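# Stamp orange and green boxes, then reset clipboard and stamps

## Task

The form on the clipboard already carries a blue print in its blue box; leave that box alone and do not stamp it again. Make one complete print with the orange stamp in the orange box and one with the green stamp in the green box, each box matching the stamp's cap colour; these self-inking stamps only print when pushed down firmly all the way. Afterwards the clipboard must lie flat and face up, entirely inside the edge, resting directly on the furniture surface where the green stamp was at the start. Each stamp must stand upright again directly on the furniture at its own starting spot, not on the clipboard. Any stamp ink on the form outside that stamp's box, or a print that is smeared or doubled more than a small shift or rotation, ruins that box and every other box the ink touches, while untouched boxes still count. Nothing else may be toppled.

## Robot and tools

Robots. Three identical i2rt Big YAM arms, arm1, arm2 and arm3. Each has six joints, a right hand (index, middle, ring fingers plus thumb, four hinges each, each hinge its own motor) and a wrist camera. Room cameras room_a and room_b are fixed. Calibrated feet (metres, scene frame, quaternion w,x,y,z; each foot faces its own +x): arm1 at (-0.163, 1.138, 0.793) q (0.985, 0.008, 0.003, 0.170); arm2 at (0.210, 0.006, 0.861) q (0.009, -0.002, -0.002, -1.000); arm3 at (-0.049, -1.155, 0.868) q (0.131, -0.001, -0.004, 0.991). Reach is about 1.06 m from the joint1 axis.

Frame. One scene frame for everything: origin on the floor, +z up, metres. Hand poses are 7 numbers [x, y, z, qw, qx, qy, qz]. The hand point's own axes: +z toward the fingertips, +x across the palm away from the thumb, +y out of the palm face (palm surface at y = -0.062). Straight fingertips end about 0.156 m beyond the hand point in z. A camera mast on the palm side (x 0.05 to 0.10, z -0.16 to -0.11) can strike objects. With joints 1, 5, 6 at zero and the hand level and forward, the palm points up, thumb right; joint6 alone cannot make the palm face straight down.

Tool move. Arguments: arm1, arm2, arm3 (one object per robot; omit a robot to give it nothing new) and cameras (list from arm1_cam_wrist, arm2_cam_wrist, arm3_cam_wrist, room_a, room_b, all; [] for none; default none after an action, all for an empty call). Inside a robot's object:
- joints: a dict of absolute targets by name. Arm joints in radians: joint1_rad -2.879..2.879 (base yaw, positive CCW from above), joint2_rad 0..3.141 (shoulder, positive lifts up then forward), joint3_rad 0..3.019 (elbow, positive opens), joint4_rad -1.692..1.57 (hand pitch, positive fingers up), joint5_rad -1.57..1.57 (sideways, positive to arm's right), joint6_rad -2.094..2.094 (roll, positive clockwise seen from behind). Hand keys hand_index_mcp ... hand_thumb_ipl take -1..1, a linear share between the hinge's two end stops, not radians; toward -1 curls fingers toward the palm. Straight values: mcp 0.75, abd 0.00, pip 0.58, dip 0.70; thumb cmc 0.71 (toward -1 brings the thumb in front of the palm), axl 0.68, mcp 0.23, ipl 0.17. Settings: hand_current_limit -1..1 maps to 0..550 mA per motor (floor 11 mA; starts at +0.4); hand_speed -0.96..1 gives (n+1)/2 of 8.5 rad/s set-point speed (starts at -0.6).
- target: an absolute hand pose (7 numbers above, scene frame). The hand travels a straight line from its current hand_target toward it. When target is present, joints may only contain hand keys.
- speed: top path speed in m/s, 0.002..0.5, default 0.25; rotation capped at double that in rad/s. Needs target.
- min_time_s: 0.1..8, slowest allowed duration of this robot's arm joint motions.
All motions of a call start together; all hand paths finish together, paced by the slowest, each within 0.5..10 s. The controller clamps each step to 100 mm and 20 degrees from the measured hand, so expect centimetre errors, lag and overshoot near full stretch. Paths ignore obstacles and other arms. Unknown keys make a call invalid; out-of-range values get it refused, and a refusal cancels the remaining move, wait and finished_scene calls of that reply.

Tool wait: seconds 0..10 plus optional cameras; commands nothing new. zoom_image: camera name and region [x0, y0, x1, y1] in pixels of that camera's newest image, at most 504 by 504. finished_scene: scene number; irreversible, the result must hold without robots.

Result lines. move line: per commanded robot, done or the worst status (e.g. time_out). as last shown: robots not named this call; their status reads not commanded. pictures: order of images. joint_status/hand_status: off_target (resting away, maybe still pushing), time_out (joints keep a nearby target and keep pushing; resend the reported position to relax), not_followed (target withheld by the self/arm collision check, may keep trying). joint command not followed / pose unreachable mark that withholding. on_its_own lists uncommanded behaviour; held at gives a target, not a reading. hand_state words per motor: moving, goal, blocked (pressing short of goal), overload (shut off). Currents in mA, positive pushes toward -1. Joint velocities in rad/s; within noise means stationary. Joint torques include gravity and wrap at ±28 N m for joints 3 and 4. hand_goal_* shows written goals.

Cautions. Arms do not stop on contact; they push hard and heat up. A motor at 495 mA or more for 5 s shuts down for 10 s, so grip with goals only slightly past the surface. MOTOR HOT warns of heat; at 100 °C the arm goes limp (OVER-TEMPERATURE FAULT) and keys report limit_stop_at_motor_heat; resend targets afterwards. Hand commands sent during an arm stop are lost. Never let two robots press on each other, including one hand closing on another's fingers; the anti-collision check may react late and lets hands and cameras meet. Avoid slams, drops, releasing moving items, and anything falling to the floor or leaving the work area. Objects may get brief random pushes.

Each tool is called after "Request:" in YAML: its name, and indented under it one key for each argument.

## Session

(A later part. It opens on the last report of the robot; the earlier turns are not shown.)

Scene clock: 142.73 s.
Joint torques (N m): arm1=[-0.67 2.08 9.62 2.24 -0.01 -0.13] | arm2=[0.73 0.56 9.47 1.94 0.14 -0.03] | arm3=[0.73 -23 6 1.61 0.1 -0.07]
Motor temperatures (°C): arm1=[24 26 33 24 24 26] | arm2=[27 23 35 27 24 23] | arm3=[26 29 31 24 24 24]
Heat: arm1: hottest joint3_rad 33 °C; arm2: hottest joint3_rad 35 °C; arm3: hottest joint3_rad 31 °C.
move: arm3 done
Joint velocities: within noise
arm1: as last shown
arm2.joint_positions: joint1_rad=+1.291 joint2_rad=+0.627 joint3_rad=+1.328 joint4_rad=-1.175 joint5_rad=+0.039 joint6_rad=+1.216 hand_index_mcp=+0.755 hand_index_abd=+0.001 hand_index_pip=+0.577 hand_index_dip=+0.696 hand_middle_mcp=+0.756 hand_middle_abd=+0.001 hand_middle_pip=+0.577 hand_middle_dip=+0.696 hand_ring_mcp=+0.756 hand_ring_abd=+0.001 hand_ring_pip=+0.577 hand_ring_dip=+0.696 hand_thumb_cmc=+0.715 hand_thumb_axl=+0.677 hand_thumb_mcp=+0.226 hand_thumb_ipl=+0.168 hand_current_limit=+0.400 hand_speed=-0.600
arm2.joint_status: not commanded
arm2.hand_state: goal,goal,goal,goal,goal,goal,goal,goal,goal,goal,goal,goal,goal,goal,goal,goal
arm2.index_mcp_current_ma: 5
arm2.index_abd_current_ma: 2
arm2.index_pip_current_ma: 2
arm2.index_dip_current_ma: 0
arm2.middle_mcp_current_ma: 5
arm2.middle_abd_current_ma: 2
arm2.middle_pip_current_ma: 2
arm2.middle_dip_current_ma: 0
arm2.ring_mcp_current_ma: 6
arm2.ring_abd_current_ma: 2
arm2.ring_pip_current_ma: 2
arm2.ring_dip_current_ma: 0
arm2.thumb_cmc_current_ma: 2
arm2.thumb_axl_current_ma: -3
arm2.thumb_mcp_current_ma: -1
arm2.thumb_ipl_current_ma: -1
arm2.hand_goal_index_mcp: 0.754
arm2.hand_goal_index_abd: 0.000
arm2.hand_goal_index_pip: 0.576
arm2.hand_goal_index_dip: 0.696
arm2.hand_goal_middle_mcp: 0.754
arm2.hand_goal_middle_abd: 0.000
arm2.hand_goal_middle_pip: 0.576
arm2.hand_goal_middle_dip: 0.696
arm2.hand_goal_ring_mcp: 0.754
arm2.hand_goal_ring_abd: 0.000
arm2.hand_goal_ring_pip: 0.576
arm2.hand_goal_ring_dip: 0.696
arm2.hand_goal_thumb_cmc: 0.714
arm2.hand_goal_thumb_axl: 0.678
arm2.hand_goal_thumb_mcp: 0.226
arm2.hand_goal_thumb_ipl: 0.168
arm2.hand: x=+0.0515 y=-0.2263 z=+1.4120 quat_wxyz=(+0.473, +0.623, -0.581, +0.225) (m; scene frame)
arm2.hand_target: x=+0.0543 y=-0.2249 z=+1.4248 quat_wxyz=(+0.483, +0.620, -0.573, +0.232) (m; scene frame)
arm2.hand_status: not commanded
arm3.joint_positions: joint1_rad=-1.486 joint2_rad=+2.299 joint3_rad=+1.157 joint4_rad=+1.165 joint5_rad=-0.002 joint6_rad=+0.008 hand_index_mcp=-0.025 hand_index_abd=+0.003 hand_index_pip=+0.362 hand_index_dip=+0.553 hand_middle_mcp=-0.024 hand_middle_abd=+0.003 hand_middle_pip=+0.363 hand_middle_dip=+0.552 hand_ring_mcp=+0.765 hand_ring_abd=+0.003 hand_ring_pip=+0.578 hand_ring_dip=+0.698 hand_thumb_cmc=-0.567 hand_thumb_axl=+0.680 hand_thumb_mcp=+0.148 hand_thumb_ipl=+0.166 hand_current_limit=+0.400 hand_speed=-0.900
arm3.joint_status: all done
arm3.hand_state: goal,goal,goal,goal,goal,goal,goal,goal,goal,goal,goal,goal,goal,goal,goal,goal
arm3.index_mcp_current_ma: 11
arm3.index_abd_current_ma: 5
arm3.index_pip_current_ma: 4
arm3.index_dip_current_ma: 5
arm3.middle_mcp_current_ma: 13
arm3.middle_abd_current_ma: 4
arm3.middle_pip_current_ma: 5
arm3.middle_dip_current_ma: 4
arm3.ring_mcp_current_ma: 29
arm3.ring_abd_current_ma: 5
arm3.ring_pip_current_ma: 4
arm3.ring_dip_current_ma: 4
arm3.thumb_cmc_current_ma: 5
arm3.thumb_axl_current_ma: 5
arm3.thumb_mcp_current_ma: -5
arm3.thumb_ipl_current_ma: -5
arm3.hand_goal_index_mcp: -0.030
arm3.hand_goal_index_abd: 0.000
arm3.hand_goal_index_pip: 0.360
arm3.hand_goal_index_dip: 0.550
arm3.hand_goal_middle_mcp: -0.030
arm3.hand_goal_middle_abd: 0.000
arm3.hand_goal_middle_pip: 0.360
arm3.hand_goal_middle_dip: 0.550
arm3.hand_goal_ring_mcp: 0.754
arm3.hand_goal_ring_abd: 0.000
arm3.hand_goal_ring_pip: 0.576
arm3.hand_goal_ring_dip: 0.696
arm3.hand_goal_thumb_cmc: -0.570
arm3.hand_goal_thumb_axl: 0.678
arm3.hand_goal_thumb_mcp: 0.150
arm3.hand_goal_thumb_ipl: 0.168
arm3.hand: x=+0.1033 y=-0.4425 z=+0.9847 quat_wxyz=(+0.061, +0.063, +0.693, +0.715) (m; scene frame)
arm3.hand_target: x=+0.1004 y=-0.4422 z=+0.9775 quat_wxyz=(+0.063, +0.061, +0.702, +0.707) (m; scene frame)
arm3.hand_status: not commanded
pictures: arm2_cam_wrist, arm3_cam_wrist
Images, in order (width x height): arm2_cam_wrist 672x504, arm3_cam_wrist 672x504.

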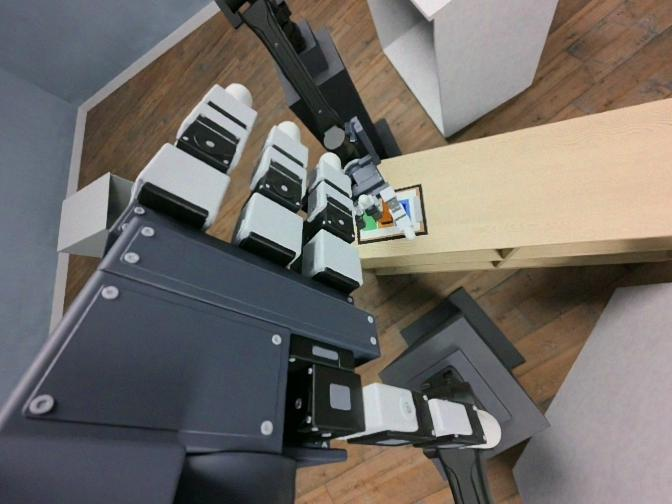

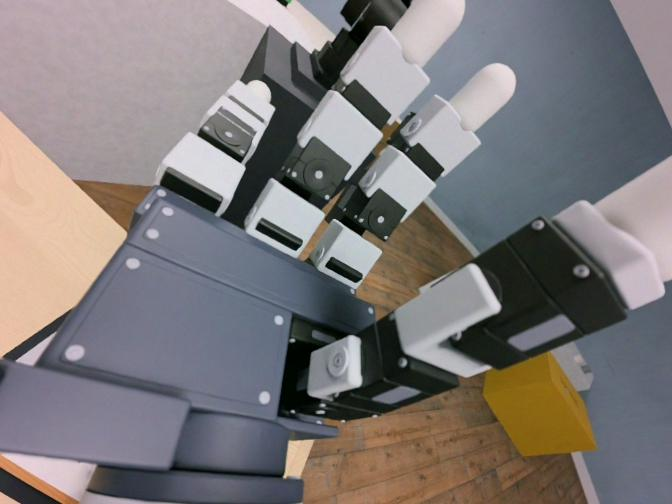

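Request:
move:
  arm3: {"joints": {"joint1_rad": -1.697, "joint2_rad": 2.03, "joint3_rad": 0.96, "joint4_rad": 1.11, "joint5_rad": -1.42, "joint6_rad": 1.555, "hand_index_mcp": -0.05, "hand_middle_mcp": -0.05, "hand_thumb_mcp": 0.14}, "min_time_s": 2.5}
  cameras: ["arm2_cam_wrist"]

Request:
zoom_image:
  camera: "arm2_cam_wrist"
  region: [350, 160, 430, 240]

Scene clock: 146.50 s.
Joint torques (N m): arm1=[-0.67 2.02 9.62 2.25 -0.01 -0.13] | arm2=[0.79 0.56 9.48 1.92 0.14 -0.03] | arm3=[-0.09 -19.96 5.97 0.9 -0.08 -0.16]
Motor temperatures (°C): arm1=[24 26 33 24 24 26] | arm2=[27 23 35 27 24 23] | arm3=[26 29 31 24 24 24]
Heat: arm1: hottest joint3_rad 33 °C; arm2: hottest joint3_rad 35 °C; arm3: hottest joint3_rad 31 °C.
move: arm3 done
Joint velocities: within noise
arm1, arm2: as last shown
arm3.joint_positions: joint1_rad=-1.691 joint2_rad=+2.035 joint3_rad=+0.966 joint4_rad=+1.125 joint5_rad=-1.417 joint6_rad=+1.544 hand_index_mcp=-0.047 hand_index_abd=+0.003 hand_index_pip=+0.362 hand_index_dip=+0.553 hand_middle_mcp=-0.046 hand_middle_abd=+0.003 hand_middle_pip=+0.363 hand_middle_dip=+0.552 hand_ring_mcp=+0.759 hand_ring_abd=+0.003 hand_ring_pip=+0.578 hand_ring_dip=+0.698 hand_thumb_cmc=-0.563 hand_thumb_axl=+0.680 hand_thumb_mcp=+0.141 hand_thumb_ipl=+0.166 hand_current_limit=+0.400 hand_speed=-0.900
arm3.joint_status: all done
arm3.hand_state: goal,goal,goal,goal,goal,goal,goal,goal,goal,goal,goal,goal,goal,goal,goal,goal
arm3.index_mcp_current_ma: 6
arm3.index_abd_current_ma: 5
arm3.index_pip_current_ma: 4
arm3.index_dip_current_ma: 5
arm3.middle_mcp_current_ma: 8
arm3.middle_abd_current_ma: 4
arm3.middle_pip_current_ma: 5
arm3.middle_dip_current_ma: 4
arm3.ring_mcp_current_ma: 10
arm3.ring_abd_current_ma: 4
arm3.ring_pip_current_ma: 4
arm3.ring_dip_current_ma: 4
arm3.thumb_cmc_current_ma: 15
arm3.thumb_axl_current_ma: 5
arm3.thumb_mcp_current_ma: 3
arm3.thumb_ipl_current_ma: -5
arm3.hand_goal_index_mcp: -0.050
arm3.hand_goal_index_abd: 0.000
arm3.hand_goal_index_pip: 0.360
arm3.hand_goal_index_dip: 0.550
arm3.hand_goal_middle_mcp: -0.050
arm3.hand_goal_middle_abd: 0.000
arm3.hand_goal_middle_pip: 0.360
arm3.hand_goal_middle_dip: 0.550
arm3.hand_goal_ring_mcp: 0.754
arm3.hand_goal_ring_abd: 0.000
arm3.hand_goal_ring_pip: 0.576
arm3.hand_goal_ring_dip: 0.696
arm3.hand_goal_thumb_cmc: -0.570
arm3.hand_goal_thumb_axl: 0.678
arm3.hand_goal_thumb_mcp: 0.140
arm3.hand_goal_thumb_ipl: 0.168
arm3.hand: x=+0.0376 y=-0.5198 z=+0.9665 quat_wxyz=(-0.676, +0.156, +0.686, +0.220) (m; scene frame)
arm3.hand_target: x=+0.0397 y=-0.5227 z=+0.9636 quat_wxyz=(-0.677, +0.166, +0.685, +0.211) (m; scene frame)
arm3.hand_status: not commanded
pictures: arm2_cam_wrist
Images, in order (width x height): arm2_cam_wrist 672x504.

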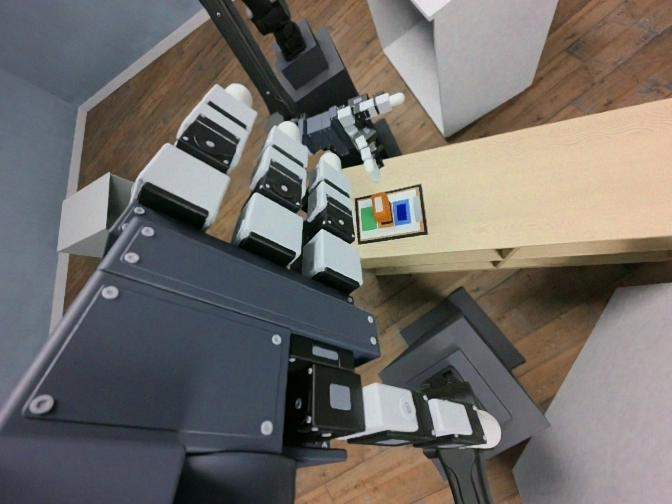

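Scaled by 6.300 from the camera's 672x504 image, which has a finer 960x720 frame.

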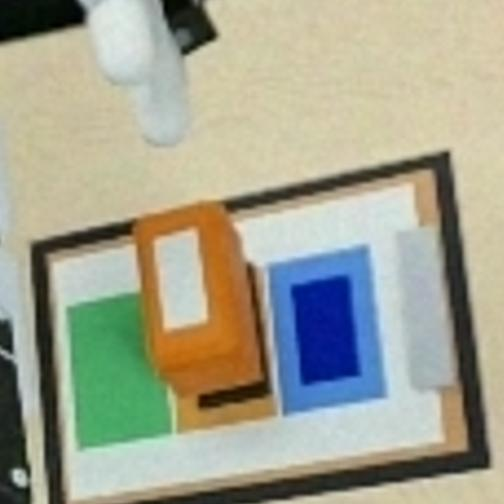

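Request:
move:
  arm3: {"target": [0.0375, -0.5285, 0.77, 0.6805, -0.180, -0.684, -0.197], "speed": 0.2}
  cameras: ["arm2_cam_wrist"]

Request:
zoom_image:
  camera: "arm2_cam_wrist"
  region: [350, 160, 430, 240]

Scene clock: 148.77 s.
Joint torques (N m): arm1=[-0.67 2.02 9.63 2.26 -0.01 -0.12] | arm2=[0.79 0.62 9.44 1.92 0.14 -0.03] | arm3=[-0.03 -19.78 4.79 2.24 -0.11 -0.18]
Motor temperatures (°C): arm1=[24 26 33 24 24 26] | arm2=[27 23 35 27 24 23] | arm3=[26 29 31 24 24 24]
Heat: arm1: hottest joint3_rad 33 °C; arm2: hottest joint3_rad 35 °C; arm3: hottest joint3_rad 31 °C.
move: arm3 done
Joint velocities: within noise
arm1, arm2: as last shown
arm3.joint_positions: joint1_rad=-1.692 joint2_rad=+2.500 joint3_rad=+1.081 joint4_rad=+1.388 joint5_rad=-1.420 joint6_rad=+1.535 hand_index_mcp=-0.048 hand_index_abd=+0.003 hand_index_pip=+0.362 hand_index_dip=+0.553 hand_middle_mcp=-0.047 hand_middle_abd=+0.003 hand_middle_pip=+0.363 hand_middle_dip=+0.552 hand_ring_mcp=+0.756 hand_ring_abd=+0.003 hand_ring_pip=+0.578 hand_ring_dip=+0.698 hand_thumb_cmc=-0.563 hand_thumb_axl=+0.680 hand_thumb_mcp=+0.141 hand_thumb_ipl=+0.166 hand_current_limit=+0.400 hand_speed=-0.900
arm3.joint_status: not commanded
arm3.hand_state: goal,goal,goal,goal,goal,goal,goal,goal,goal,goal,goal,goal,goal,goal,goal,goal
arm3.index_mcp_current_ma: 4
arm3.index_abd_current_ma: 5
arm3.index_pip_current_ma: 4
arm3.index_dip_current_ma: 5
arm3.middle_mcp_current_ma: 6
arm3.middle_abd_current_ma: 4
arm3.middle_pip_current_ma: 5
arm3.middle_dip_current_ma: 4
arm3.ring_mcp_current_ma: 4
arm3.ring_abd_current_ma: 4
arm3.ring_pip_current_ma: 4
arm3.ring_dip_current_ma: 4
arm3.thumb_cmc_current_ma: 17
arm3.thumb_axl_current_ma: 5
arm3.thumb_mcp_current_ma: 3
arm3.thumb_ipl_current_ma: -5
arm3.hand_goal_index_mcp: -0.050
arm3.hand_goal_index_abd: 0.000
arm3.hand_goal_index_pip: 0.360
arm3.hand_goal_index_dip: 0.550
arm3.hand_goal_middle_mcp: -0.050
arm3.hand_goal_middle_abd: 0.000
arm3.hand_goal_middle_pip: 0.360
arm3.hand_goal_middle_dip: 0.550
arm3.hand_goal_ring_mcp: 0.754
arm3.hand_goal_ring_abd: 0.000
arm3.hand_goal_ring_pip: 0.576
arm3.hand_goal_ring_dip: 0.696
arm3.hand_goal_thumb_cmc: -0.570
arm3.hand_goal_thumb_axl: 0.678
arm3.hand_goal_thumb_mcp: 0.140
arm3.hand_goal_thumb_ipl: 0.168
arm3.hand: x=+0.0329 y=-0.5314 z=+0.7722 quat_wxyz=(-0.679, +0.183, +0.685, +0.191) (m; scene frame)
arm3.hand_target: x=+0.0376 y=-0.5286 z=+0.7701 quat_wxyz=(-0.679, +0.180, +0.684, +0.197) (m; scene frame)
arm3.hand_status: done (0.006 m and 0.7 deg from the pose sent, 0.197 m and 3.8 deg at the start)
pictures: arm2_cam_wrist
Images, in order (width x height): arm2_cam_wrist 672x504.

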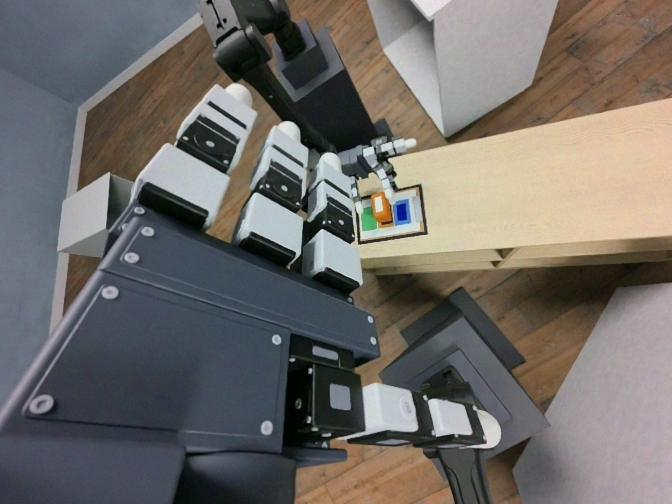

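Scaled by 6.300 from the camera's 672x504 image, which has a finer 960x720 frame.

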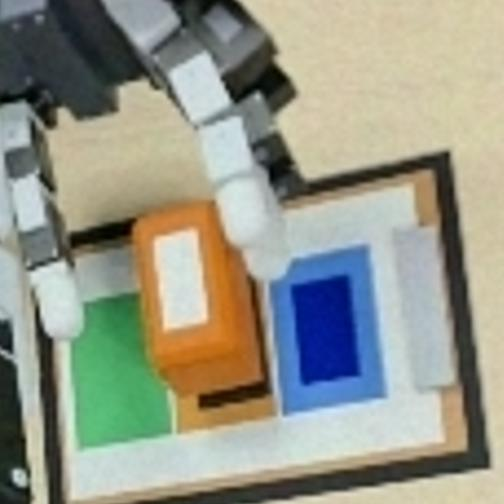

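Request:
move:
  arm3: {"target": [0.0395, -0.5300, 0.684, 0.6805, -0.180, -0.684, -0.197], "speed": 0.1}
  cameras: ["arm2_cam_wrist", "arm3_cam_wrist"]

Request:
zoom_image:
  camera: "arm2_cam_wrist"
  region: [350, 160, 430, 240]

Scene clock: 150.60 s.
Joint torques (N m): arm1=[-0.62 2.08 9.63 2.25 -0.02 -0.13] | arm2=[0.73 0.62 9.47 1.94 0.14 -0.03] | arm3=[-0.21 -20.07 3.88 2.26 -0.15 -0.18]
Motor temperatures (°C): arm1=[24 26 33 24 24 26] | arm2=[27 23 35 27 24 23] | arm3=[26 29 31 24 24 24]
Heat: arm1: hottest joint3_rad 33 °C; arm2: hottest joint3_rad 35 °C; arm3: hottest joint3_rad 31 °C.
move: arm3 done
Joint velocities: within noise
arm1, arm2: as last shown
arm3.joint_positions: joint1_rad=-1.694 joint2_rad=+2.722 joint3_rad=+1.231 joint4_rad=+1.464 joint5_rad=-1.424 joint6_rad=+1.531 hand_index_mcp=-0.048 hand_index_abd=+0.003 hand_index_pip=+0.362 hand_index_dip=+0.553 hand_middle_mcp=-0.047 hand_middle_abd=+0.003 hand_middle_pip=+0.363 hand_middle_dip=+0.552 hand_ring_mcp=+0.756 hand_ring_abd=+0.003 hand_ring_pip=+0.578 hand_ring_dip=+0.698 hand_thumb_cmc=-0.563 hand_thumb_axl=+0.680 hand_thumb_mcp=+0.141 hand_thumb_ipl=+0.166 hand_current_limit=+0.400 hand_speed=-0.900
arm3.joint_status: not commanded
arm3.hand_state: goal,goal,goal,goal,goal,goal,goal,goal,goal,goal,goal,goal,goal,goal,goal,goal
arm3.index_mcp_current_ma: 4
arm3.index_abd_current_ma: 5
arm3.index_pip_current_ma: 4
arm3.index_dip_current_ma: 5
arm3.middle_mcp_current_ma: 6
arm3.middle_abd_current_ma: 4
arm3.middle_pip_current_ma: 5
arm3.middle_dip_current_ma: 4
arm3.ring_mcp_current_ma: 4
arm3.ring_abd_current_ma: 4
arm3.ring_pip_current_ma: 4
arm3.ring_dip_current_ma: 4
arm3.thumb_cmc_current_ma: 17
arm3.thumb_axl_current_ma: 5
arm3.thumb_mcp_current_ma: 3
arm3.thumb_ipl_current_ma: -5
arm3.hand_goal_index_mcp: -0.050
arm3.hand_goal_index_abd: 0.000
arm3.hand_goal_index_pip: 0.360
arm3.hand_goal_index_dip: 0.550
arm3.hand_goal_middle_mcp: -0.050
arm3.hand_goal_middle_abd: 0.000
arm3.hand_goal_middle_pip: 0.360
arm3.hand_goal_middle_dip: 0.550
arm3.hand_goal_ring_mcp: 0.754
arm3.hand_goal_ring_abd: 0.000
arm3.hand_goal_ring_pip: 0.576
arm3.hand_goal_ring_dip: 0.696
arm3.hand_goal_thumb_cmc: -0.570
arm3.hand_goal_thumb_axl: 0.678
arm3.hand_goal_thumb_mcp: 0.140
arm3.hand_goal_thumb_ipl: 0.168
arm3.hand: x=+0.0352 y=-0.5293 z=+0.6900 quat_wxyz=(-0.679, +0.180, +0.685, +0.193) (m; scene frame)
arm3.hand_target: x=+0.0393 y=-0.5302 z=+0.6840 quat_wxyz=(-0.679, +0.180, +0.684, +0.196) (m; scene frame)
arm3.hand_status: done (0.007 m and 0.5 deg from the pose sent, 0.088 m and 0.7 deg at the start)
pictures: arm2_cam_wrist, arm3_cam_wrist
Images, in order (width x height): arm2_cam_wrist 672x504, arm3_cam_wrist 672x504.

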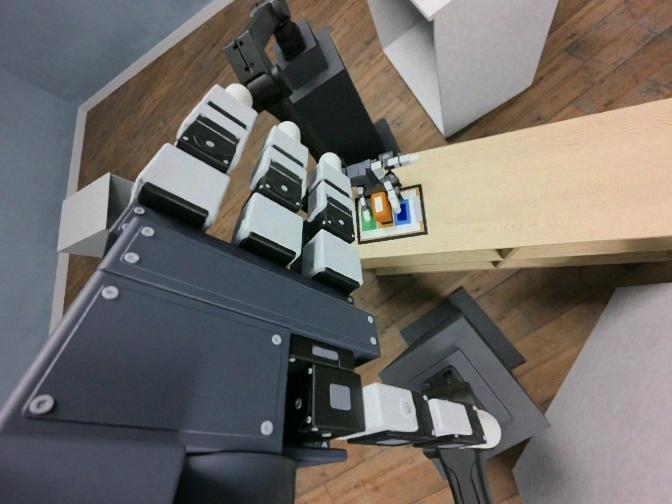

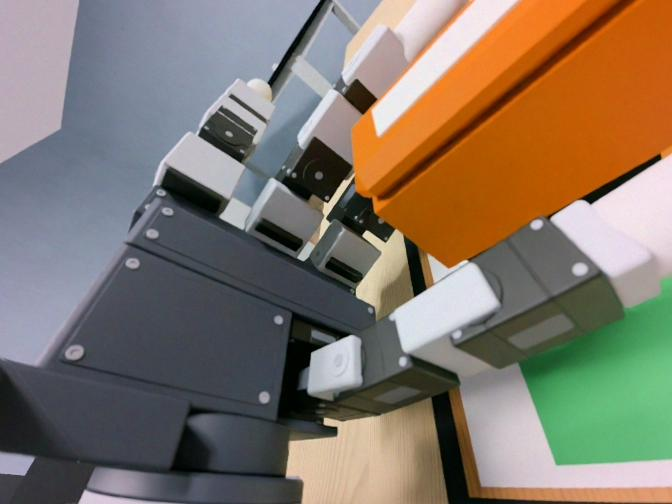

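Scaled by 6.300 from the camera's 672x504 image, which has a finer 960x720 frame.

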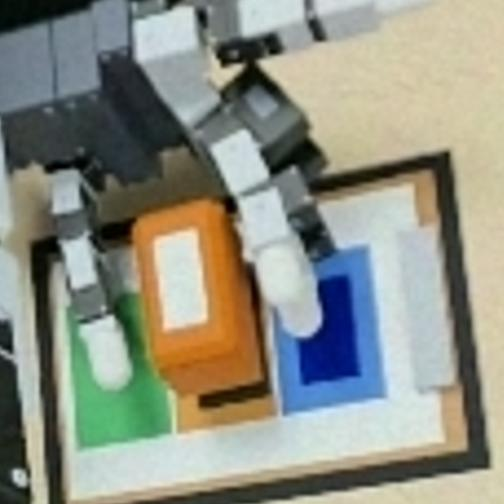

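Request:
move:
  arm3: {"joints": {"hand_index_mcp": -0.12, "hand_middle_mcp": -0.12, "hand_thumb_mcp": 0.06, "hand_thumb_ipl": 0.135}}
  cameras: ["arm2_cam_wrist"]

Request:
zoom_image:
  camera: "arm2_cam_wrist"
  region: [350, 160, 430, 240]

Scene clock: 151.60 s.
Joint torques (N m): arm1=[-0.73 2.02 9.63 2.28 -0.01 -0.13] | arm2=[0.73 0.62 9.47 1.92 0.14 -0.03] | arm3=[-0.15 -20.07 3.85 2.26 -0.15 -0.16]
Motor temperatures (°C): arm1=[24 26 33 24 24 26] | arm2=[27 23 35 27 24 23] | arm3=[26 29 30 24 24 24]
Heat: arm1: hottest joint3_rad 33 °C; arm2: hottest joint3_rad 35 °C; arm3: hottest joint3_rad 30 °C.
move: arm3 done
Joint velocities: within noise
arm1, arm2: as last shown
arm3.joint_positions: joint1_rad=-1.694 joint2_rad=+2.722 joint3_rad=+1.231 joint4_rad=+1.464 joint5_rad=-1.424 joint6_rad=+1.532 hand_index_mcp=-0.118 hand_index_abd=+0.003 hand_index_pip=+0.362 hand_index_dip=+0.553 hand_middle_mcp=-0.117 hand_middle_abd=+0.003 hand_middle_pip=+0.363 hand_middle_dip=+0.552 hand_ring_mcp=+0.756 hand_ring_abd=+0.003 hand_ring_pip=+0.578 hand_ring_dip=+0.698 hand_thumb_cmc=-0.563 hand_thumb_axl=+0.680 hand_thumb_mcp=+0.062 hand_thumb_ipl=+0.138 hand_current_limit=+0.400 hand_speed=-0.900
arm3.joint_status: all done
arm3.hand_state: goal,goal,goal,goal,goal,goal,goal,goal,goal,goal,goal,goal,goal,goal,goal,goal
arm3.index_mcp_current_ma: 5
arm3.index_abd_current_ma: 5
arm3.index_pip_current_ma: 4
arm3.index_dip_current_ma: 5
arm3.middle_mcp_current_ma: 6
arm3.middle_abd_current_ma: 4
arm3.middle_pip_current_ma: 5
arm3.middle_dip_current_ma: 4
arm3.ring_mcp_current_ma: 4
arm3.ring_abd_current_ma: 4
arm3.ring_pip_current_ma: 4
arm3.ring_dip_current_ma: 4
arm3.thumb_cmc_current_ma: 17
arm3.thumb_axl_current_ma: 5
arm3.thumb_mcp_current_ma: 5
arm3.thumb_ipl_current_ma: 5
arm3.hand_goal_index_mcp: -0.120
arm3.hand_goal_index_abd: 0.000
arm3.hand_goal_index_pip: 0.360
arm3.hand_goal_index_dip: 0.550
arm3.hand_goal_middle_mcp: -0.120
arm3.hand_goal_middle_abd: 0.000
arm3.hand_goal_middle_pip: 0.360
arm3.hand_goal_middle_dip: 0.550
arm3.hand_goal_ring_mcp: 0.754
arm3.hand_goal_ring_abd: 0.000
arm3.hand_goal_ring_pip: 0.576
arm3.hand_goal_ring_dip: 0.696
arm3.hand_goal_thumb_cmc: -0.570
arm3.hand_goal_thumb_axl: 0.678
arm3.hand_goal_thumb_mcp: 0.060
arm3.hand_goal_thumb_ipl: 0.136
arm3.hand: x=+0.0351 y=-0.5293 z=+0.6900 quat_wxyz=(-0.679, +0.180, +0.685, +0.193) (m; scene frame)
arm3.hand_target: x=+0.0393 y=-0.5302 z=+0.6840 quat_wxyz=(-0.679, +0.180, +0.684, +0.196) (m; scene frame)
arm3.hand_status: not commanded
pictures: arm2_cam_wrist
Images, in order (width x height): arm2_cam_wrist 672x504.

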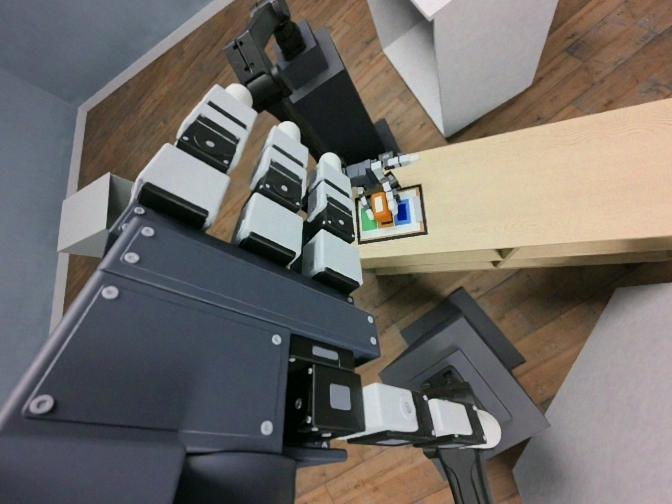

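Scaled by 6.300 from the camera's 672x504 image, which has a finer 960x720 frame.

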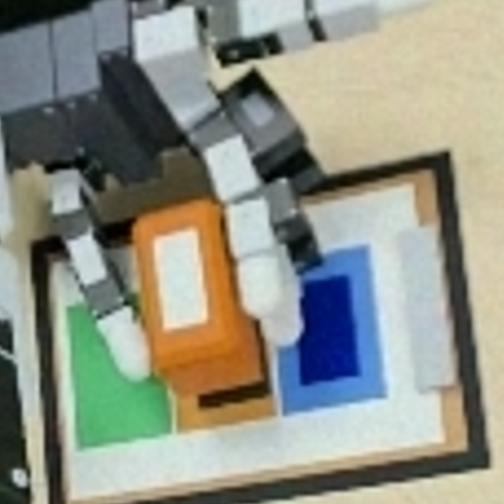

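Request:
move:
  arm3: {"joints": {"hand_index_mcp": -0.18, "hand_middle_mcp": -0.18, "hand_thumb_mcp": 0.03, "hand_thumb_ipl": 0.12}}
  cameras: ["arm2_cam_wrist", "arm3_cam_wrist"]

Scene clock: 153.47 s.
Joint torques (N m): arm1=[-0.67 2.14 9.62 2.28 -0.02 -0.13] | arm2=[0.73 0.56 9.46 1.92 0.14 -0.03] | arm3=[-0.21 -20.01 3.88 2.22 -0.11 -0.18]
Motor temperatures (°C): arm1=[24 26 33 24 24 26] | arm2=[27 23 35 27 24 23] | arm3=[26 29 30 24 24 24]
Heat: arm1: hottest joint3_rad 33 °C; arm2: hottest joint3_rad 35 °C; arm3: hottest joint3_rad 30 °C.
move: arm3 done
Joint velocities: within noise
arm1, arm2: as last shown
arm3.joint_positions: joint1_rad=-1.694 joint2_rad=+2.722 joint3_rad=+1.231 joint4_rad=+1.464 joint5_rad=-1.424 joint6_rad=+1.532 hand_index_mcp=-0.160 hand_index_abd=+0.003 hand_index_pip=+0.363 hand_index_dip=+0.553 hand_middle_mcp=-0.164 hand_middle_abd=+0.003 hand_middle_pip=+0.363 hand_middle_dip=+0.552 hand_ring_mcp=+0.756 hand_ring_abd=+0.003 hand_ring_pip=+0.578 hand_ring_dip=+0.698 hand_thumb_cmc=-0.562 hand_thumb_axl=+0.680 hand_thumb_mcp=+0.033 hand_thumb_ipl=+0.122 hand_current_limit=+0.400 hand_speed=-0.900
arm3.joint_status: all done
arm3.hand_state: goal,goal,goal,goal,goal,goal,goal,goal,goal,goal,goal,goal,goal,goal,goal,goal
arm3.index_mcp_current_ma: 60
arm3.index_abd_current_ma: 5
arm3.index_pip_current_ma: 7
arm3.index_dip_current_ma: 5
arm3.middle_mcp_current_ma: 48
arm3.middle_abd_current_ma: 4
arm3.middle_pip_current_ma: 6
arm3.middle_dip_current_ma: 4
arm3.ring_mcp_current_ma: 4
arm3.ring_abd_current_ma: 4
arm3.ring_pip_current_ma: 4
arm3.ring_dip_current_ma: 4
arm3.thumb_cmc_current_ma: 19
arm3.thumb_axl_current_ma: 5
arm3.thumb_mcp_current_ma: 8
arm3.thumb_ipl_current_ma: 6
arm3.hand_goal_index_mcp: -0.180
arm3.hand_goal_index_abd: 0.000
arm3.hand_goal_index_pip: 0.360
arm3.hand_goal_index_dip: 0.550
arm3.hand_goal_middle_mcp: -0.180
arm3.hand_goal_middle_abd: 0.000
arm3.hand_goal_middle_pip: 0.360
arm3.hand_goal_middle_dip: 0.550
arm3.hand_goal_ring_mcp: 0.754
arm3.hand_goal_ring_abd: 0.000
arm3.hand_goal_ring_pip: 0.576
arm3.hand_goal_ring_dip: 0.696
arm3.hand_goal_thumb_cmc: -0.570
arm3.hand_goal_thumb_axl: 0.678
arm3.hand_goal_thumb_mcp: 0.030
arm3.hand_goal_thumb_ipl: 0.120
arm3.hand: x=+0.0351 y=-0.5293 z=+0.6901 quat_wxyz=(-0.679, +0.180, +0.685, +0.193) (m; scene frame)
arm3.hand_target: x=+0.0394 y=-0.5301 z=+0.6840 quat_wxyz=(-0.679, +0.180, +0.684, +0.197) (m; scene frame)
arm3.hand_status: not commanded
pictures: arm2_cam_wrist, arm3_cam_wrist
Images, in order (width x height): arm2_cam_wrist 672x504, arm3_cam_wrist 672x504.

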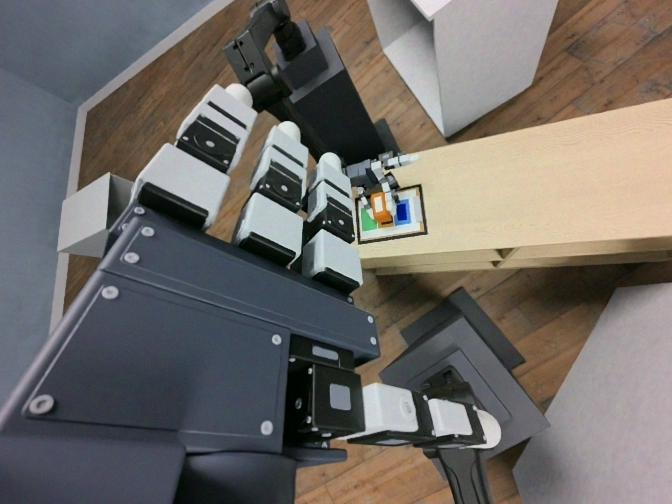

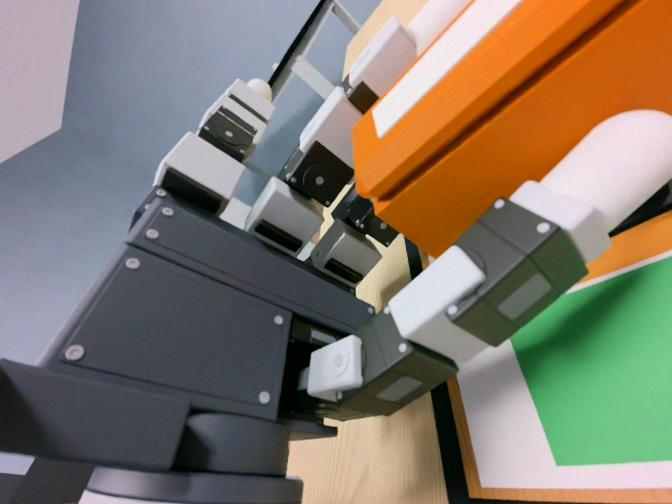

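Request:
move:
  arm3: {"joints": {"hand_index_mcp": -0.27, "hand_middle_mcp": -0.27, "hand_thumb_mcp": -0.02, "hand_thumb_ipl": 0.11, "hand_thumb_cmc": -0.59}}

Request:
move:
  arm3: {"joints": {"hand_index_mcp": -0.33, "hand_middle_mcp": -0.33, "hand_thumb_mcp": -0.05, "hand_thumb_ipl": 0.11, "hand_thumb_cmc": -0.6}}
  cameras: ["arm3_cam_wrist"]

Scene clock: 154.23 s.
Joint torques (N m): arm1=[-0.67 2.02 9.62 2.26 -0.01 -0.13] | arm2=[0.79 0.62 9.48 1.94 0.14 -0.03] | arm3=[-0.15 -19.96 3.86 2.18 -0.07 -0.17]
Motor temperatures (°C): arm1=[24 26 33 24 24 26] | arm2=[27 23 35 27 24 23] | arm3=[26 29 30 24 24 24]
Heat: arm1: hottest joint3_rad 33 °C; arm2: hottest joint3_rad 35 °C; arm3: hottest joint3_rad 30 °C.
move: arm3 off_target
Joint velocities: within noise
arm1, arm2: as last shown
arm3.joint_positions: joint1_rad=-1.694 joint2_rad=+2.722 joint3_rad=+1.231 joint4_rad=+1.466 joint5_rad=-1.426 joint6_rad=+1.532 hand_index_mcp=-0.184 hand_index_abd=+0.000 hand_index_pip=+0.379 hand_index_dip=+0.559 hand_middle_mcp=-0.191 hand_middle_abd=+0.000 hand_middle_pip=+0.381 hand_middle_dip=+0.558 hand_ring_mcp=+0.756 hand_ring_abd=+0.003 hand_ring_pip=+0.578 hand_ring_dip=+0.698 hand_thumb_cmc=-0.562 hand_thumb_axl=+0.682 hand_thumb_mcp=+0.033 hand_thumb_ipl=+0.129 hand_current_limit=+0.400 hand_speed=-0.900
arm3.joint_status: hand_index_mcp off_target (ended at -0.184, target -0.270); hand_middle_mcp off_target (ended at -0.191, target -0.270); hand_thumb_cmc off_target (ended at -0.562, target -0.590); hand_thumb_mcp off_target (ended at +0.033, target -0.020); the others done
arm3.hand_state: blocked,goal,goal,goal,blocked,goal,blocked,goal,goal,goal,goal,goal,blocked,goal,blocked,goal
arm3.index_mcp_current_ma: 349
arm3.index_abd_current_ma: 0
arm3.index_pip_current_ma: 54
arm3.index_dip_current_ma: 22
arm3.middle_mcp_current_ma: 314
arm3.middle_abd_current_ma: 0
arm3.middle_pip_current_ma: 58
arm3.middle_dip_current_ma: 17
arm3.ring_mcp_current_ma: 4
arm3.ring_abd_current_ma: 4
arm3.ring_pip_current_ma: 4
arm3.ring_dip_current_ma: 4
arm3.thumb_cmc_current_ma: 85
arm3.thumb_axl_current_ma: 10
arm3.thumb_mcp_current_ma: 248
arm3.thumb_ipl_current_ma: 75
arm3.hand_goal_index_mcp: -0.270
arm3.hand_goal_index_abd: 0.000
arm3.hand_goal_index_pip: 0.360
arm3.hand_goal_index_dip: 0.550
arm3.hand_goal_middle_mcp: -0.270
arm3.hand_goal_middle_abd: 0.000
arm3.hand_goal_middle_pip: 0.360
arm3.hand_goal_middle_dip: 0.550
arm3.hand_goal_ring_mcp: 0.754
arm3.hand_goal_ring_abd: 0.000
arm3.hand_goal_ring_pip: 0.576
arm3.hand_goal_ring_dip: 0.696
arm3.hand_goal_thumb_cmc: -0.590
arm3.hand_goal_thumb_axl: 0.678
arm3.hand_goal_thumb_mcp: -0.020
arm3.hand_goal_thumb_ipl: 0.110
arm3.hand: x=+0.0349 y=-0.5295 z=+0.6903 quat_wxyz=(-0.679, +0.179, +0.685, +0.193) (m; scene frame)
arm3.hand_target: x=+0.0393 y=-0.5302 z=+0.6840 quat_wxyz=(-0.679, +0.180, +0.684, +0.196) (m; scene frame)
arm3.hand_status: not commanded
pictures: none

Scene clock: 154.70 s.
Joint torques (N m): arm1=[-0.73 2.02 9.65 2.28 -0.01 -0.13] | arm2=[0.73 0.62 9.46 1.91 0.14 -0.03] | arm3=[-0.21 -20.01 3.86 2.19 -0.05 -0.18]
Motor temperatures (°C): arm1=[24 26 33 24 24 26] | arm2=[27 23 35 27 24 23] | arm3=[26 30 30 24 24 24]
Heat: arm1: hottest joint3_rad 33 °C; arm2: hottest joint3_rad 35 °C; arm3: hottest joint2_rad 30 °C.
move: arm3 off_target
Joint velocities: within noise
arm1.joint_positions: joint1_rad=+0.290 joint2_rad=+0.629 joint3_rad=+1.427 joint4_rad=-1.426 joint5_rad=-0.106 joint6_rad=+1.194 hand_index_mcp=+0.754 hand_index_abd=+0.001 hand_index_pip=+0.577 hand_index_dip=+0.696 hand_middle_mcp=+0.754 hand_middle_abd=+0.001 hand_middle_pip=+0.577 hand_middle_dip=+0.696 hand_ring_mcp=+0.754 hand_ring_abd=+0.001 hand_ring_pip=+0.577 hand_ring_dip=+0.696 hand_thumb_cmc=+0.714 hand_thumb_axl=+0.677 hand_thumb_mcp=+0.225 hand_thumb_ipl=+0.168 hand_current_limit=+0.400 hand_speed=-0.600
arm1.joint_status: not commanded
arm1.hand_state: goal,goal,goal,goal,goal,goal,goal,goal,goal,goal,goal,goal,goal,goal,goal,goal
arm1.index_mcp_current_ma: 0
arm1.index_abd_current_ma: 0
arm1.index_pip_current_ma: 0
arm1.index_dip_current_ma: 0
arm1.middle_mcp_current_ma: 0
arm1.middle_abd_current_ma: 0
arm1.middle_pip_current_ma: 0
arm1.middle_dip_current_ma: 0
arm1.ring_mcp_current_ma: 0
arm1.ring_abd_current_ma: 0
arm1.ring_pip_current_ma: 0
arm1.ring_dip_current_ma: 0
arm1.thumb_cmc_current_ma: 0
arm1.thumb_axl_current_ma: 0
arm1.thumb_mcp_current_ma: 0
arm1.thumb_ipl_current_ma: 0
arm1.hand_goal_index_mcp: 0.754
arm1.hand_goal_index_abd: 0.000
arm1.hand_goal_index_pip: 0.576
arm1.hand_goal_index_dip: 0.696
arm1.hand_goal_middle_mcp: 0.754
arm1.hand_goal_middle_abd: 0.000
arm1.hand_goal_middle_pip: 0.576
arm1.hand_goal_middle_dip: 0.696
arm1.hand_goal_ring_mcp: 0.754
arm1.hand_goal_ring_abd: 0.000
arm1.hand_goal_ring_pip: 0.576
arm1.hand_goal_ring_dip: 0.696
arm1.hand_goal_thumb_cmc: 0.714
arm1.hand_goal_thumb_axl: 0.678
arm1.hand_goal_thumb_mcp: 0.226
arm1.hand_goal_thumb_ipl: 0.168
arm1.hand: x=+0.0714 y=+1.2134 z=+1.3317 quat_wxyz=(-0.112, +0.768, +0.448, +0.444) (m; scene frame)
arm1.hand_target: x=+0.0690 y=+1.2143 z=+1.3416 quat_wxyz=(-0.115, +0.761, +0.449, +0.454) (m; scene frame)
arm1.hand_status: not commanded
arm2: as last shown
arm3.joint_positions: joint1_rad=-1.694 joint2_rad=+2.722 joint3_rad=+1.231 joint4_rad=+1.466 joint5_rad=-1.426 joint6_rad=+1.532 hand_index_mcp=-0.189 hand_index_abd=-0.002 hand_index_pip=+0.382 hand_index_dip=+0.561 hand_middle_mcp=-0.198 hand_middle_abd=-0.001 hand_middle_pip=+0.385 hand_middle_dip=+0.559 hand_ring_mcp=+0.756 hand_ring_abd=+0.003 hand_ring_pip=+0.578 hand_ring_dip=+0.698 hand_thumb_cmc=-0.562 hand_thumb_axl=+0.682 hand_thumb_mcp=+0.033 hand_thumb_ipl=+0.132 hand_current_limit=+0.400 hand_speed=-0.900
arm3.joint_status: hand_index_mcp off_target (ended at -0.189, target -0.330); hand_middle_mcp off_target (ended at -0.198, target -0.330); hand_thumb_cmc off_target (ended at -0.562, target -0.600); hand_thumb_mcp off_target (ended at +0.033, target -0.050); hand_thumb_ipl off_target (ended at +0.132, target +0.110)
arm3.hand_state: blocked,goal,blocked,goal,blocked,goal,blocked,goal,goal,goal,goal,goal,blocked,goal,blocked,blocked
arm3.index_mcp_current_ma: 385
arm3.index_abd_current_ma: -2
arm3.index_pip_current_ma: 63
arm3.index_dip_current_ma: 27
arm3.middle_mcp_current_ma: 385
arm3.middle_abd_current_ma: -2
arm3.middle_pip_current_ma: 73
arm3.middle_dip_current_ma: 22
arm3.ring_mcp_current_ma: 4
arm3.ring_abd_current_ma: 4
arm3.ring_pip_current_ma: 4
arm3.ring_dip_current_ma: 4
arm3.thumb_cmc_current_ma: 123
arm3.thumb_axl_current_ma: 11
arm3.thumb_mcp_current_ma: 385
arm3.thumb_ipl_current_ma: 88
arm3.hand_goal_index_mcp: -0.330
arm3.hand_goal_index_abd: 0.000
arm3.hand_goal_index_pip: 0.360
arm3.hand_goal_index_dip: 0.550
arm3.hand_goal_middle_mcp: -0.330
arm3.hand_goal_middle_abd: 0.000
arm3.hand_goal_middle_pip: 0.360
arm3.hand_goal_middle_dip: 0.550
arm3.hand_goal_ring_mcp: 0.754
arm3.hand_goal_ring_abd: 0.000
arm3.hand_goal_ring_pip: 0.576
arm3.hand_goal_ring_dip: 0.696
arm3.hand_goal_thumb_cmc: -0.600
arm3.hand_goal_thumb_axl: 0.678
arm3.hand_goal_thumb_mcp: -0.050
arm3.hand_goal_thumb_ipl: 0.110
arm3.hand: x=+0.0348 y=-0.5295 z=+0.6903 quat_wxyz=(-0.679, +0.179, +0.685, +0.193) (m; scene frame)
arm3.hand_target: x=+0.0394 y=-0.5301 z=+0.6840 quat_wxyz=(-0.679, +0.180, +0.684, +0.197) (m; scene frame)
arm3.hand_status: not commanded
pictures: arm3_cam_wrist
Images, in order (width x height): arm3_cam_wrist 672x504.

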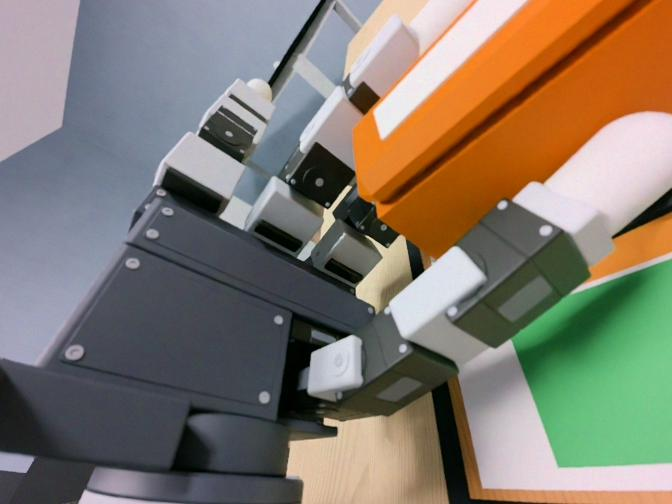

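Request:
move:
  arm3: {"joints": {"hand_thumb_cmc": -0.62}}

Request:
move:
  arm3: {"target": [0.0394, -0.5301, 0.83, 0.6805, -0.180, -0.684, -0.197], "speed": 0.1}
  cameras: ["arm2_cam_wrist", "arm3_cam_wrist"]

Request:
zoom_image:
  camera: "arm2_cam_wrist"
  region: [350, 160, 430, 240]

Scene clock: 155.23 s.
Joint torques (N m): arm1=[-0.67 2.02 9.59 2.25 -0.01 -0.13] | arm2=[0.85 0.62 9.47 1.94 0.14 -0.04] | arm3=[-0.21 -20.07 3.86 2.18 -0.05 -0.17]
Motor temperatures (°C): arm1=[24 26 33 24 24 26] | arm2=[27 23 35 27 24 23] | arm3=[26 30 30 24 24 24]
Heat: arm1: hottest joint3_rad 33 °C; arm2: hottest joint3_rad 35 °C; arm3: hottest joint2_rad 30 °C.
move: arm3 off_target
Joint velocities: within noise
arm1: as last shown
arm2.joint_positions: joint1_rad=+1.291 joint2_rad=+0.627 joint3_rad=+1.328 joint4_rad=-1.175 joint5_rad=+0.039 joint6_rad=+1.216 hand_index_mcp=+0.755 hand_index_abd=+0.001 hand_index_pip=+0.577 hand_index_dip=+0.696 hand_middle_mcp=+0.756 hand_middle_abd=+0.001 hand_middle_pip=+0.577 hand_middle_dip=+0.696 hand_ring_mcp=+0.756 hand_ring_abd=+0.001 hand_ring_pip=+0.577 hand_ring_dip=+0.696 hand_thumb_cmc=+0.715 hand_thumb_axl=+0.677 hand_thumb_mcp=+0.226 hand_thumb_ipl=+0.168 hand_current_limit=+0.400 hand_speed=-0.600
arm2.joint_status: not commanded
arm2.hand_state: goal,goal,goal,goal,goal,goal,goal,goal,goal,goal,goal,goal,goal,goal,goal,goal
arm2.index_mcp_current_ma: 5
arm2.index_abd_current_ma: 2
arm2.index_pip_current_ma: 2
arm2.index_dip_current_ma: 0
arm2.middle_mcp_current_ma: 5
arm2.middle_abd_current_ma: 2
arm2.middle_pip_current_ma: 2
arm2.middle_dip_current_ma: 0
arm2.ring_mcp_current_ma: 6
arm2.ring_abd_current_ma: 2
arm2.ring_pip_current_ma: 2
arm2.ring_dip_current_ma: 0
arm2.thumb_cmc_current_ma: 2
arm2.thumb_axl_current_ma: -3
arm2.thumb_mcp_current_ma: -1
arm2.thumb_ipl_current_ma: -1
arm2.hand_goal_index_mcp: 0.754
arm2.hand_goal_index_abd: 0.000
arm2.hand_goal_index_pip: 0.576
arm2.hand_goal_index_dip: 0.696
arm2.hand_goal_middle_mcp: 0.754
arm2.hand_goal_middle_abd: 0.000
arm2.hand_goal_middle_pip: 0.576
arm2.hand_goal_middle_dip: 0.696
arm2.hand_goal_ring_mcp: 0.754
arm2.hand_goal_ring_abd: 0.000
arm2.hand_goal_ring_pip: 0.576
arm2.hand_goal_ring_dip: 0.696
arm2.hand_goal_thumb_cmc: 0.714
arm2.hand_goal_thumb_axl: 0.678
arm2.hand_goal_thumb_mcp: 0.226
arm2.hand_goal_thumb_ipl: 0.168
arm2.hand: x=+0.0515 y=-0.2263 z=+1.4120 quat_wxyz=(+0.473, +0.623, -0.581, +0.225) (m; scene frame)
arm2.hand_target: x=+0.0543 y=-0.2249 z=+1.4248 quat_wxyz=(+0.483, +0.620, -0.573, +0.232) (m; scene frame)
arm2.hand_status: not commanded
arm3.joint_positions: joint1_rad=-1.694 joint2_rad=+2.722 joint3_rad=+1.231 joint4_rad=+1.466 joint5_rad=-1.426 joint6_rad=+1.532 hand_index_mcp=-0.189 hand_index_abd=-0.002 hand_index_pip=+0.382 hand_index_dip=+0.561 hand_middle_mcp=-0.198 hand_middle_abd=-0.001 hand_middle_pip=+0.385 hand_middle_dip=+0.559 hand_ring_mcp=+0.756 hand_ring_abd=+0.003 hand_ring_pip=+0.578 hand_ring_dip=+0.698 hand_thumb_cmc=-0.563 hand_thumb_axl=+0.683 hand_thumb_mcp=+0.033 hand_thumb_ipl=+0.132 hand_current_limit=+0.400 hand_speed=-0.900
arm3.joint_status: hand_thumb_cmc off_target (ended at -0.563, target -0.620)
arm3.hand_state: blocked,goal,blocked,goal,blocked,goal,blocked,goal,goal,goal,goal,goal,blocked,goal,blocked,blocked
arm3.index_mcp_current_ma: 385
arm3.index_abd_current_ma: -3
arm3.index_pip_current_ma: 63
arm3.index_dip_current_ma: 27
arm3.middle_mcp_current_ma: 385
arm3.middle_abd_current_ma: -2
arm3.middle_pip_current_ma: 73
arm3.middle_dip_current_ma: 22
arm3.ring_mcp_current_ma: 4
arm3.ring_abd_current_ma: 4
arm3.ring_pip_current_ma: 4
arm3.ring_dip_current_ma: 4
arm3.thumb_cmc_current_ma: 203
arm3.thumb_axl_current_ma: 13
arm3.thumb_mcp_current_ma: 385
arm3.thumb_ipl_current_ma: 88
arm3.hand_goal_index_mcp: -0.330
arm3.hand_goal_index_abd: 0.000
arm3.hand_goal_index_pip: 0.360
arm3.hand_goal_index_dip: 0.550
arm3.hand_goal_middle_mcp: -0.330
arm3.hand_goal_middle_abd: 0.000
arm3.hand_goal_middle_pip: 0.360
arm3.hand_goal_middle_dip: 0.550
arm3.hand_goal_ring_mcp: 0.754
arm3.hand_goal_ring_abd: 0.000
arm3.hand_goal_ring_pip: 0.576
arm3.hand_goal_ring_dip: 0.696
arm3.hand_goal_thumb_cmc: -0.620
arm3.hand_goal_thumb_axl: 0.678
arm3.hand_goal_thumb_mcp: -0.050
arm3.hand_goal_thumb_ipl: 0.110
arm3.hand: x=+0.0348 y=-0.5295 z=+0.6903 quat_wxyz=(-0.679, +0.179, +0.685, +0.193) (m; scene frame)
arm3.hand_target: x=+0.0394 y=-0.5301 z=+0.6840 quat_wxyz=(-0.679, +0.180, +0.684, +0.197) (m; scene frame)
arm3.hand_status: not commanded
pictures: none

Scene clock: 157.37 s.
Joint torques (N m): arm1=[-0.73 2.02 9.63 2.26 -0.01 -0.12] | arm2=[0.79 0.56 9.46 1.92 0.14 -0.03] | arm3=[-0.09 -21.48 3.73 1.18 -0.02 -0.5]
Motor temperatures (°C): arm1=[24 26 33 24 24 26] | arm2=[27 23 35 27 24 23] | arm3=[26 30 30 24 24 24]
Heat: arm1: hottest joint3_rad 33 °C; arm2: hottest joint3_rad 35 °C; arm3: hottest joint2_rad 30 °C.
move: arm3 done
Joint velocities: within noise
arm1, arm2: as last shown
arm3.joint_positions: joint1_rad=-1.696 joint2_rad=+2.368 joint3_rad=+1.024 joint4_rad=+1.361 joint5_rad=-1.426 joint6_rad=+1.589 hand_index_mcp=-0.196 hand_index_abd=-0.002 hand_index_pip=+0.386 hand_index_dip=+0.565 hand_middle_mcp=-0.205 hand_middle_abd=-0.001 hand_middle_pip=+0.385 hand_middle_dip=+0.559 hand_ring_mcp=+0.756 hand_ring_abd=+0.003 hand_ring_pip=+0.578 hand_ring_dip=+0.698 hand_thumb_cmc=-0.563 hand_thumb_axl=+0.688 hand_thumb_mcp=+0.033 hand_thumb_ipl=+0.137 hand_current_limit=+0.400 hand_speed=-0.900
arm3.joint_status: not commanded
arm3.hand_state: blocked,goal,blocked,goal,blocked,goal,blocked,goal,goal,goal,goal,goal,blocked,goal,blocked,blocked
arm3.index_mcp_current_ma: 385
arm3.index_abd_current_ma: -2
arm3.index_pip_current_ma: 76
arm3.index_dip_current_ma: 39
arm3.middle_mcp_current_ma: 385
arm3.middle_abd_current_ma: -2
arm3.middle_pip_current_ma: 73
arm3.middle_dip_current_ma: 22
arm3.ring_mcp_current_ma: 3
arm3.ring_abd_current_ma: 4
arm3.ring_pip_current_ma: 4
arm3.ring_dip_current_ma: 4
arm3.thumb_cmc_current_ma: 203
arm3.thumb_axl_current_ma: 32
arm3.thumb_mcp_current_ma: 385
arm3.thumb_ipl_current_ma: 114
arm3.hand_goal_index_mcp: -0.330
arm3.hand_goal_index_abd: 0.000
arm3.hand_goal_index_pip: 0.360
arm3.hand_goal_index_dip: 0.550
arm3.hand_goal_middle_mcp: -0.330
arm3.hand_goal_middle_abd: 0.000
arm3.hand_goal_middle_pip: 0.360
arm3.hand_goal_middle_dip: 0.550
arm3.hand_goal_ring_mcp: 0.754
arm3.hand_goal_ring_abd: 0.000
arm3.hand_goal_ring_pip: 0.576
arm3.hand_goal_ring_dip: 0.696
arm3.hand_goal_thumb_cmc: -0.620
arm3.hand_goal_thumb_axl: 0.678
arm3.hand_goal_thumb_mcp: -0.050
arm3.hand_goal_thumb_ipl: 0.110
arm3.hand: x=+0.0350 y=-0.5302 z=+0.8257 quat_wxyz=(-0.682, +0.184, +0.682, +0.189) (m; scene frame)
arm3.hand_target: x=+0.0395 y=-0.5301 z=+0.8300 quat_wxyz=(-0.680, +0.180, +0.683, +0.197) (m; scene frame)
arm3.hand_status: done (0.006 m and 1.1 deg from the pose sent, 0.140 m and 0.5 deg at the start)
pictures: arm2_cam_wrist, arm3_cam_wrist
Images, in order (width x height): arm2_cam_wrist 672x504, arm3_cam_wrist 672x504.

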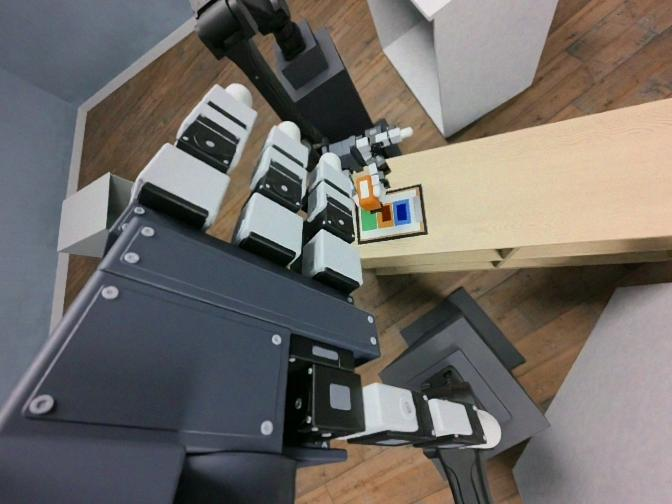

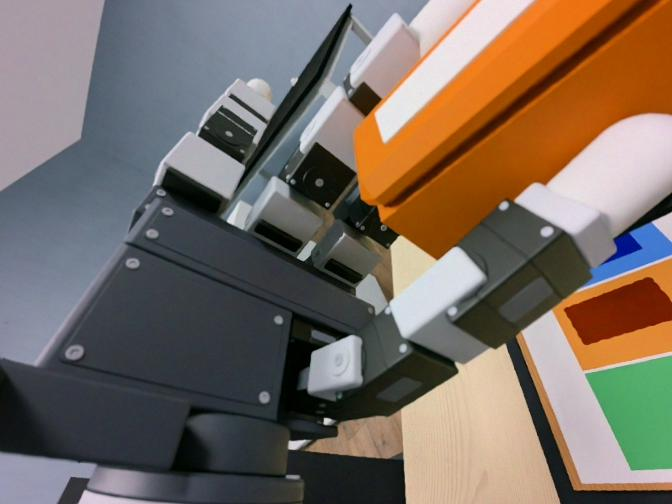

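Scaled by 6.300 from the camera's 672x504 image, which has a finer 960x720 frame.

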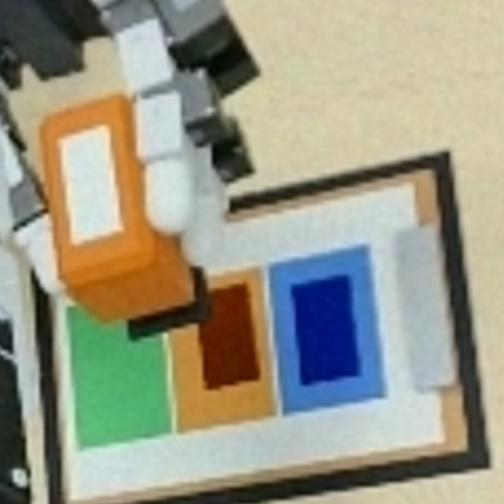

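Request:
move:
  arm3: {"target": [-0.134, -0.358, 0.80, 0.6814, -0.189, -0.6813, -0.189], "speed": 0.2}
  cameras: ["arm2_cam_wrist"]

Request:
zoom_image:
  camera: "arm2_cam_wrist"
  region: [330, 130, 480, 280]

Scene clock: 159.57 s.
Joint torques (N m): arm1=[-0.67 2.08 9.59 2.26 -0.01 -0.13] | arm2=[0.79 0.56 9.46 1.94 0.14 -0.04] | arm3=[-0.21 -24.29 10.17 1.58 0.08 -0.4]
Motor temperatures (°C): arm1=[24 26 33 24 24 26] | arm2=[27 22 35 27 24 23] | arm3=[26 30 30 24 24 24]
Heat: arm1: hottest joint3_rad 33 °C; arm2: hottest joint3_rad 35 °C; arm3: hottest joint2_rad 30 °C.
move: arm3 off_target
Joint velocities: within noise
arm1, arm2: as last shown
arm3.joint_positions: joint1_rad=-1.331 joint2_rad=+2.536 joint3_rad=+1.450 joint4_rad=+1.070 joint5_rad=-1.062 joint6_rad=+1.589 hand_index_mcp=-0.198 hand_index_abd=-0.002 hand_index_pip=+0.387 hand_index_dip=+0.566 hand_middle_mcp=-0.207 hand_middle_abd=-0.001 hand_middle_pip=+0.385 hand_middle_dip=+0.559 hand_ring_mcp=+0.755 hand_ring_abd=+0.003 hand_ring_pip=+0.578 hand_ring_dip=+0.698 hand_thumb_cmc=-0.563 hand_thumb_axl=+0.689 hand_thumb_mcp=+0.033 hand_thumb_ipl=+0.139 hand_current_limit=+0.400 hand_speed=-0.900
arm3.joint_status: not commanded
arm3.hand_state: blocked,goal,blocked,goal,blocked,goal,blocked,goal,goal,goal,goal,goal,blocked,goal,blocked,blocked
arm3.index_mcp_current_ma: 385
arm3.index_abd_current_ma: -2
arm3.index_pip_current_ma: 82
arm3.index_dip_current_ma: 43
arm3.middle_mcp_current_ma: 385
arm3.middle_abd_current_ma: -2
arm3.middle_pip_current_ma: 74
arm3.middle_dip_current_ma: 22
arm3.ring_mcp_current_ma: 2
arm3.ring_abd_current_ma: 4
arm3.ring_pip_current_ma: 3
arm3.ring_dip_current_ma: 4
arm3.thumb_cmc_current_ma: 203
arm3.thumb_axl_current_ma: 34
arm3.thumb_mcp_current_ma: 385
arm3.thumb_ipl_current_ma: 124
arm3.hand_goal_index_mcp: -0.330
arm3.hand_goal_index_abd: 0.000
arm3.hand_goal_index_pip: 0.360
arm3.hand_goal_index_dip: 0.550
arm3.hand_goal_middle_mcp: -0.330
arm3.hand_goal_middle_abd: 0.000
arm3.hand_goal_middle_pip: 0.360
arm3.hand_goal_middle_dip: 0.550
arm3.hand_goal_ring_mcp: 0.754
arm3.hand_goal_ring_abd: 0.000
arm3.hand_goal_ring_pip: 0.576
arm3.hand_goal_ring_dip: 0.696
arm3.hand_goal_thumb_cmc: -0.620
arm3.hand_goal_thumb_axl: 0.678
arm3.hand_goal_thumb_mcp: -0.050
arm3.hand_goal_thumb_ipl: 0.110
arm3.hand: x=-0.1397 y=-0.3701 z=+0.7973 quat_wxyz=(-0.682, +0.195, +0.682, +0.177) (m; scene frame)
arm3.hand_target: x=-0.1339 y=-0.3588 z=+0.8003 quat_wxyz=(-0.681, +0.189, +0.681, +0.189) (m; scene frame)
arm3.hand_status: off_target (0.014 m and 1.5 deg from the pose sent, 0.243 m and 0.6 deg at the start)
pictures: arm2_cam_wrist
Images, in order (width x height): arm2_cam_wrist 672x504.

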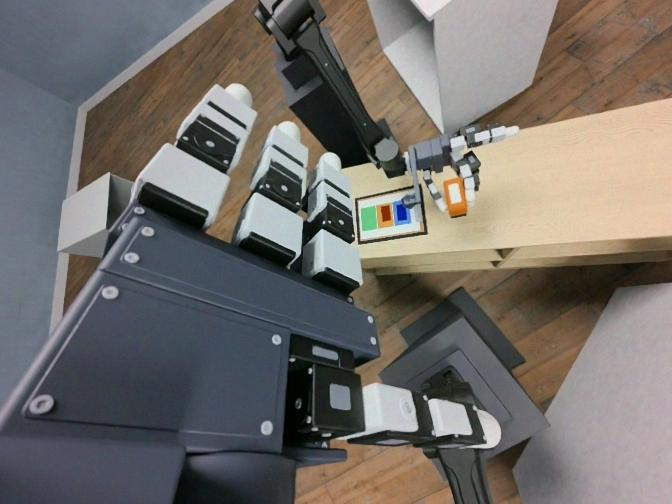

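Scaled by 3.360 from the camera's 672x504 image, which has a finer 960x720 frame.

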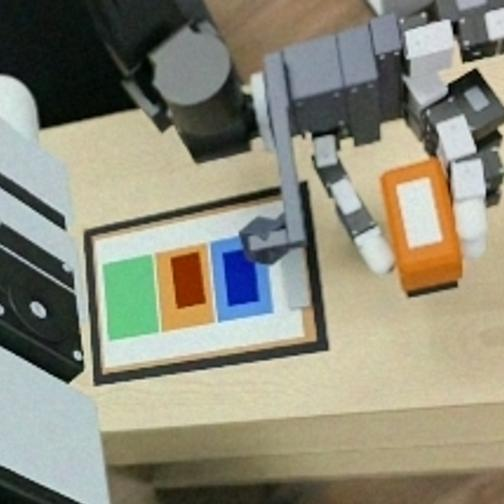

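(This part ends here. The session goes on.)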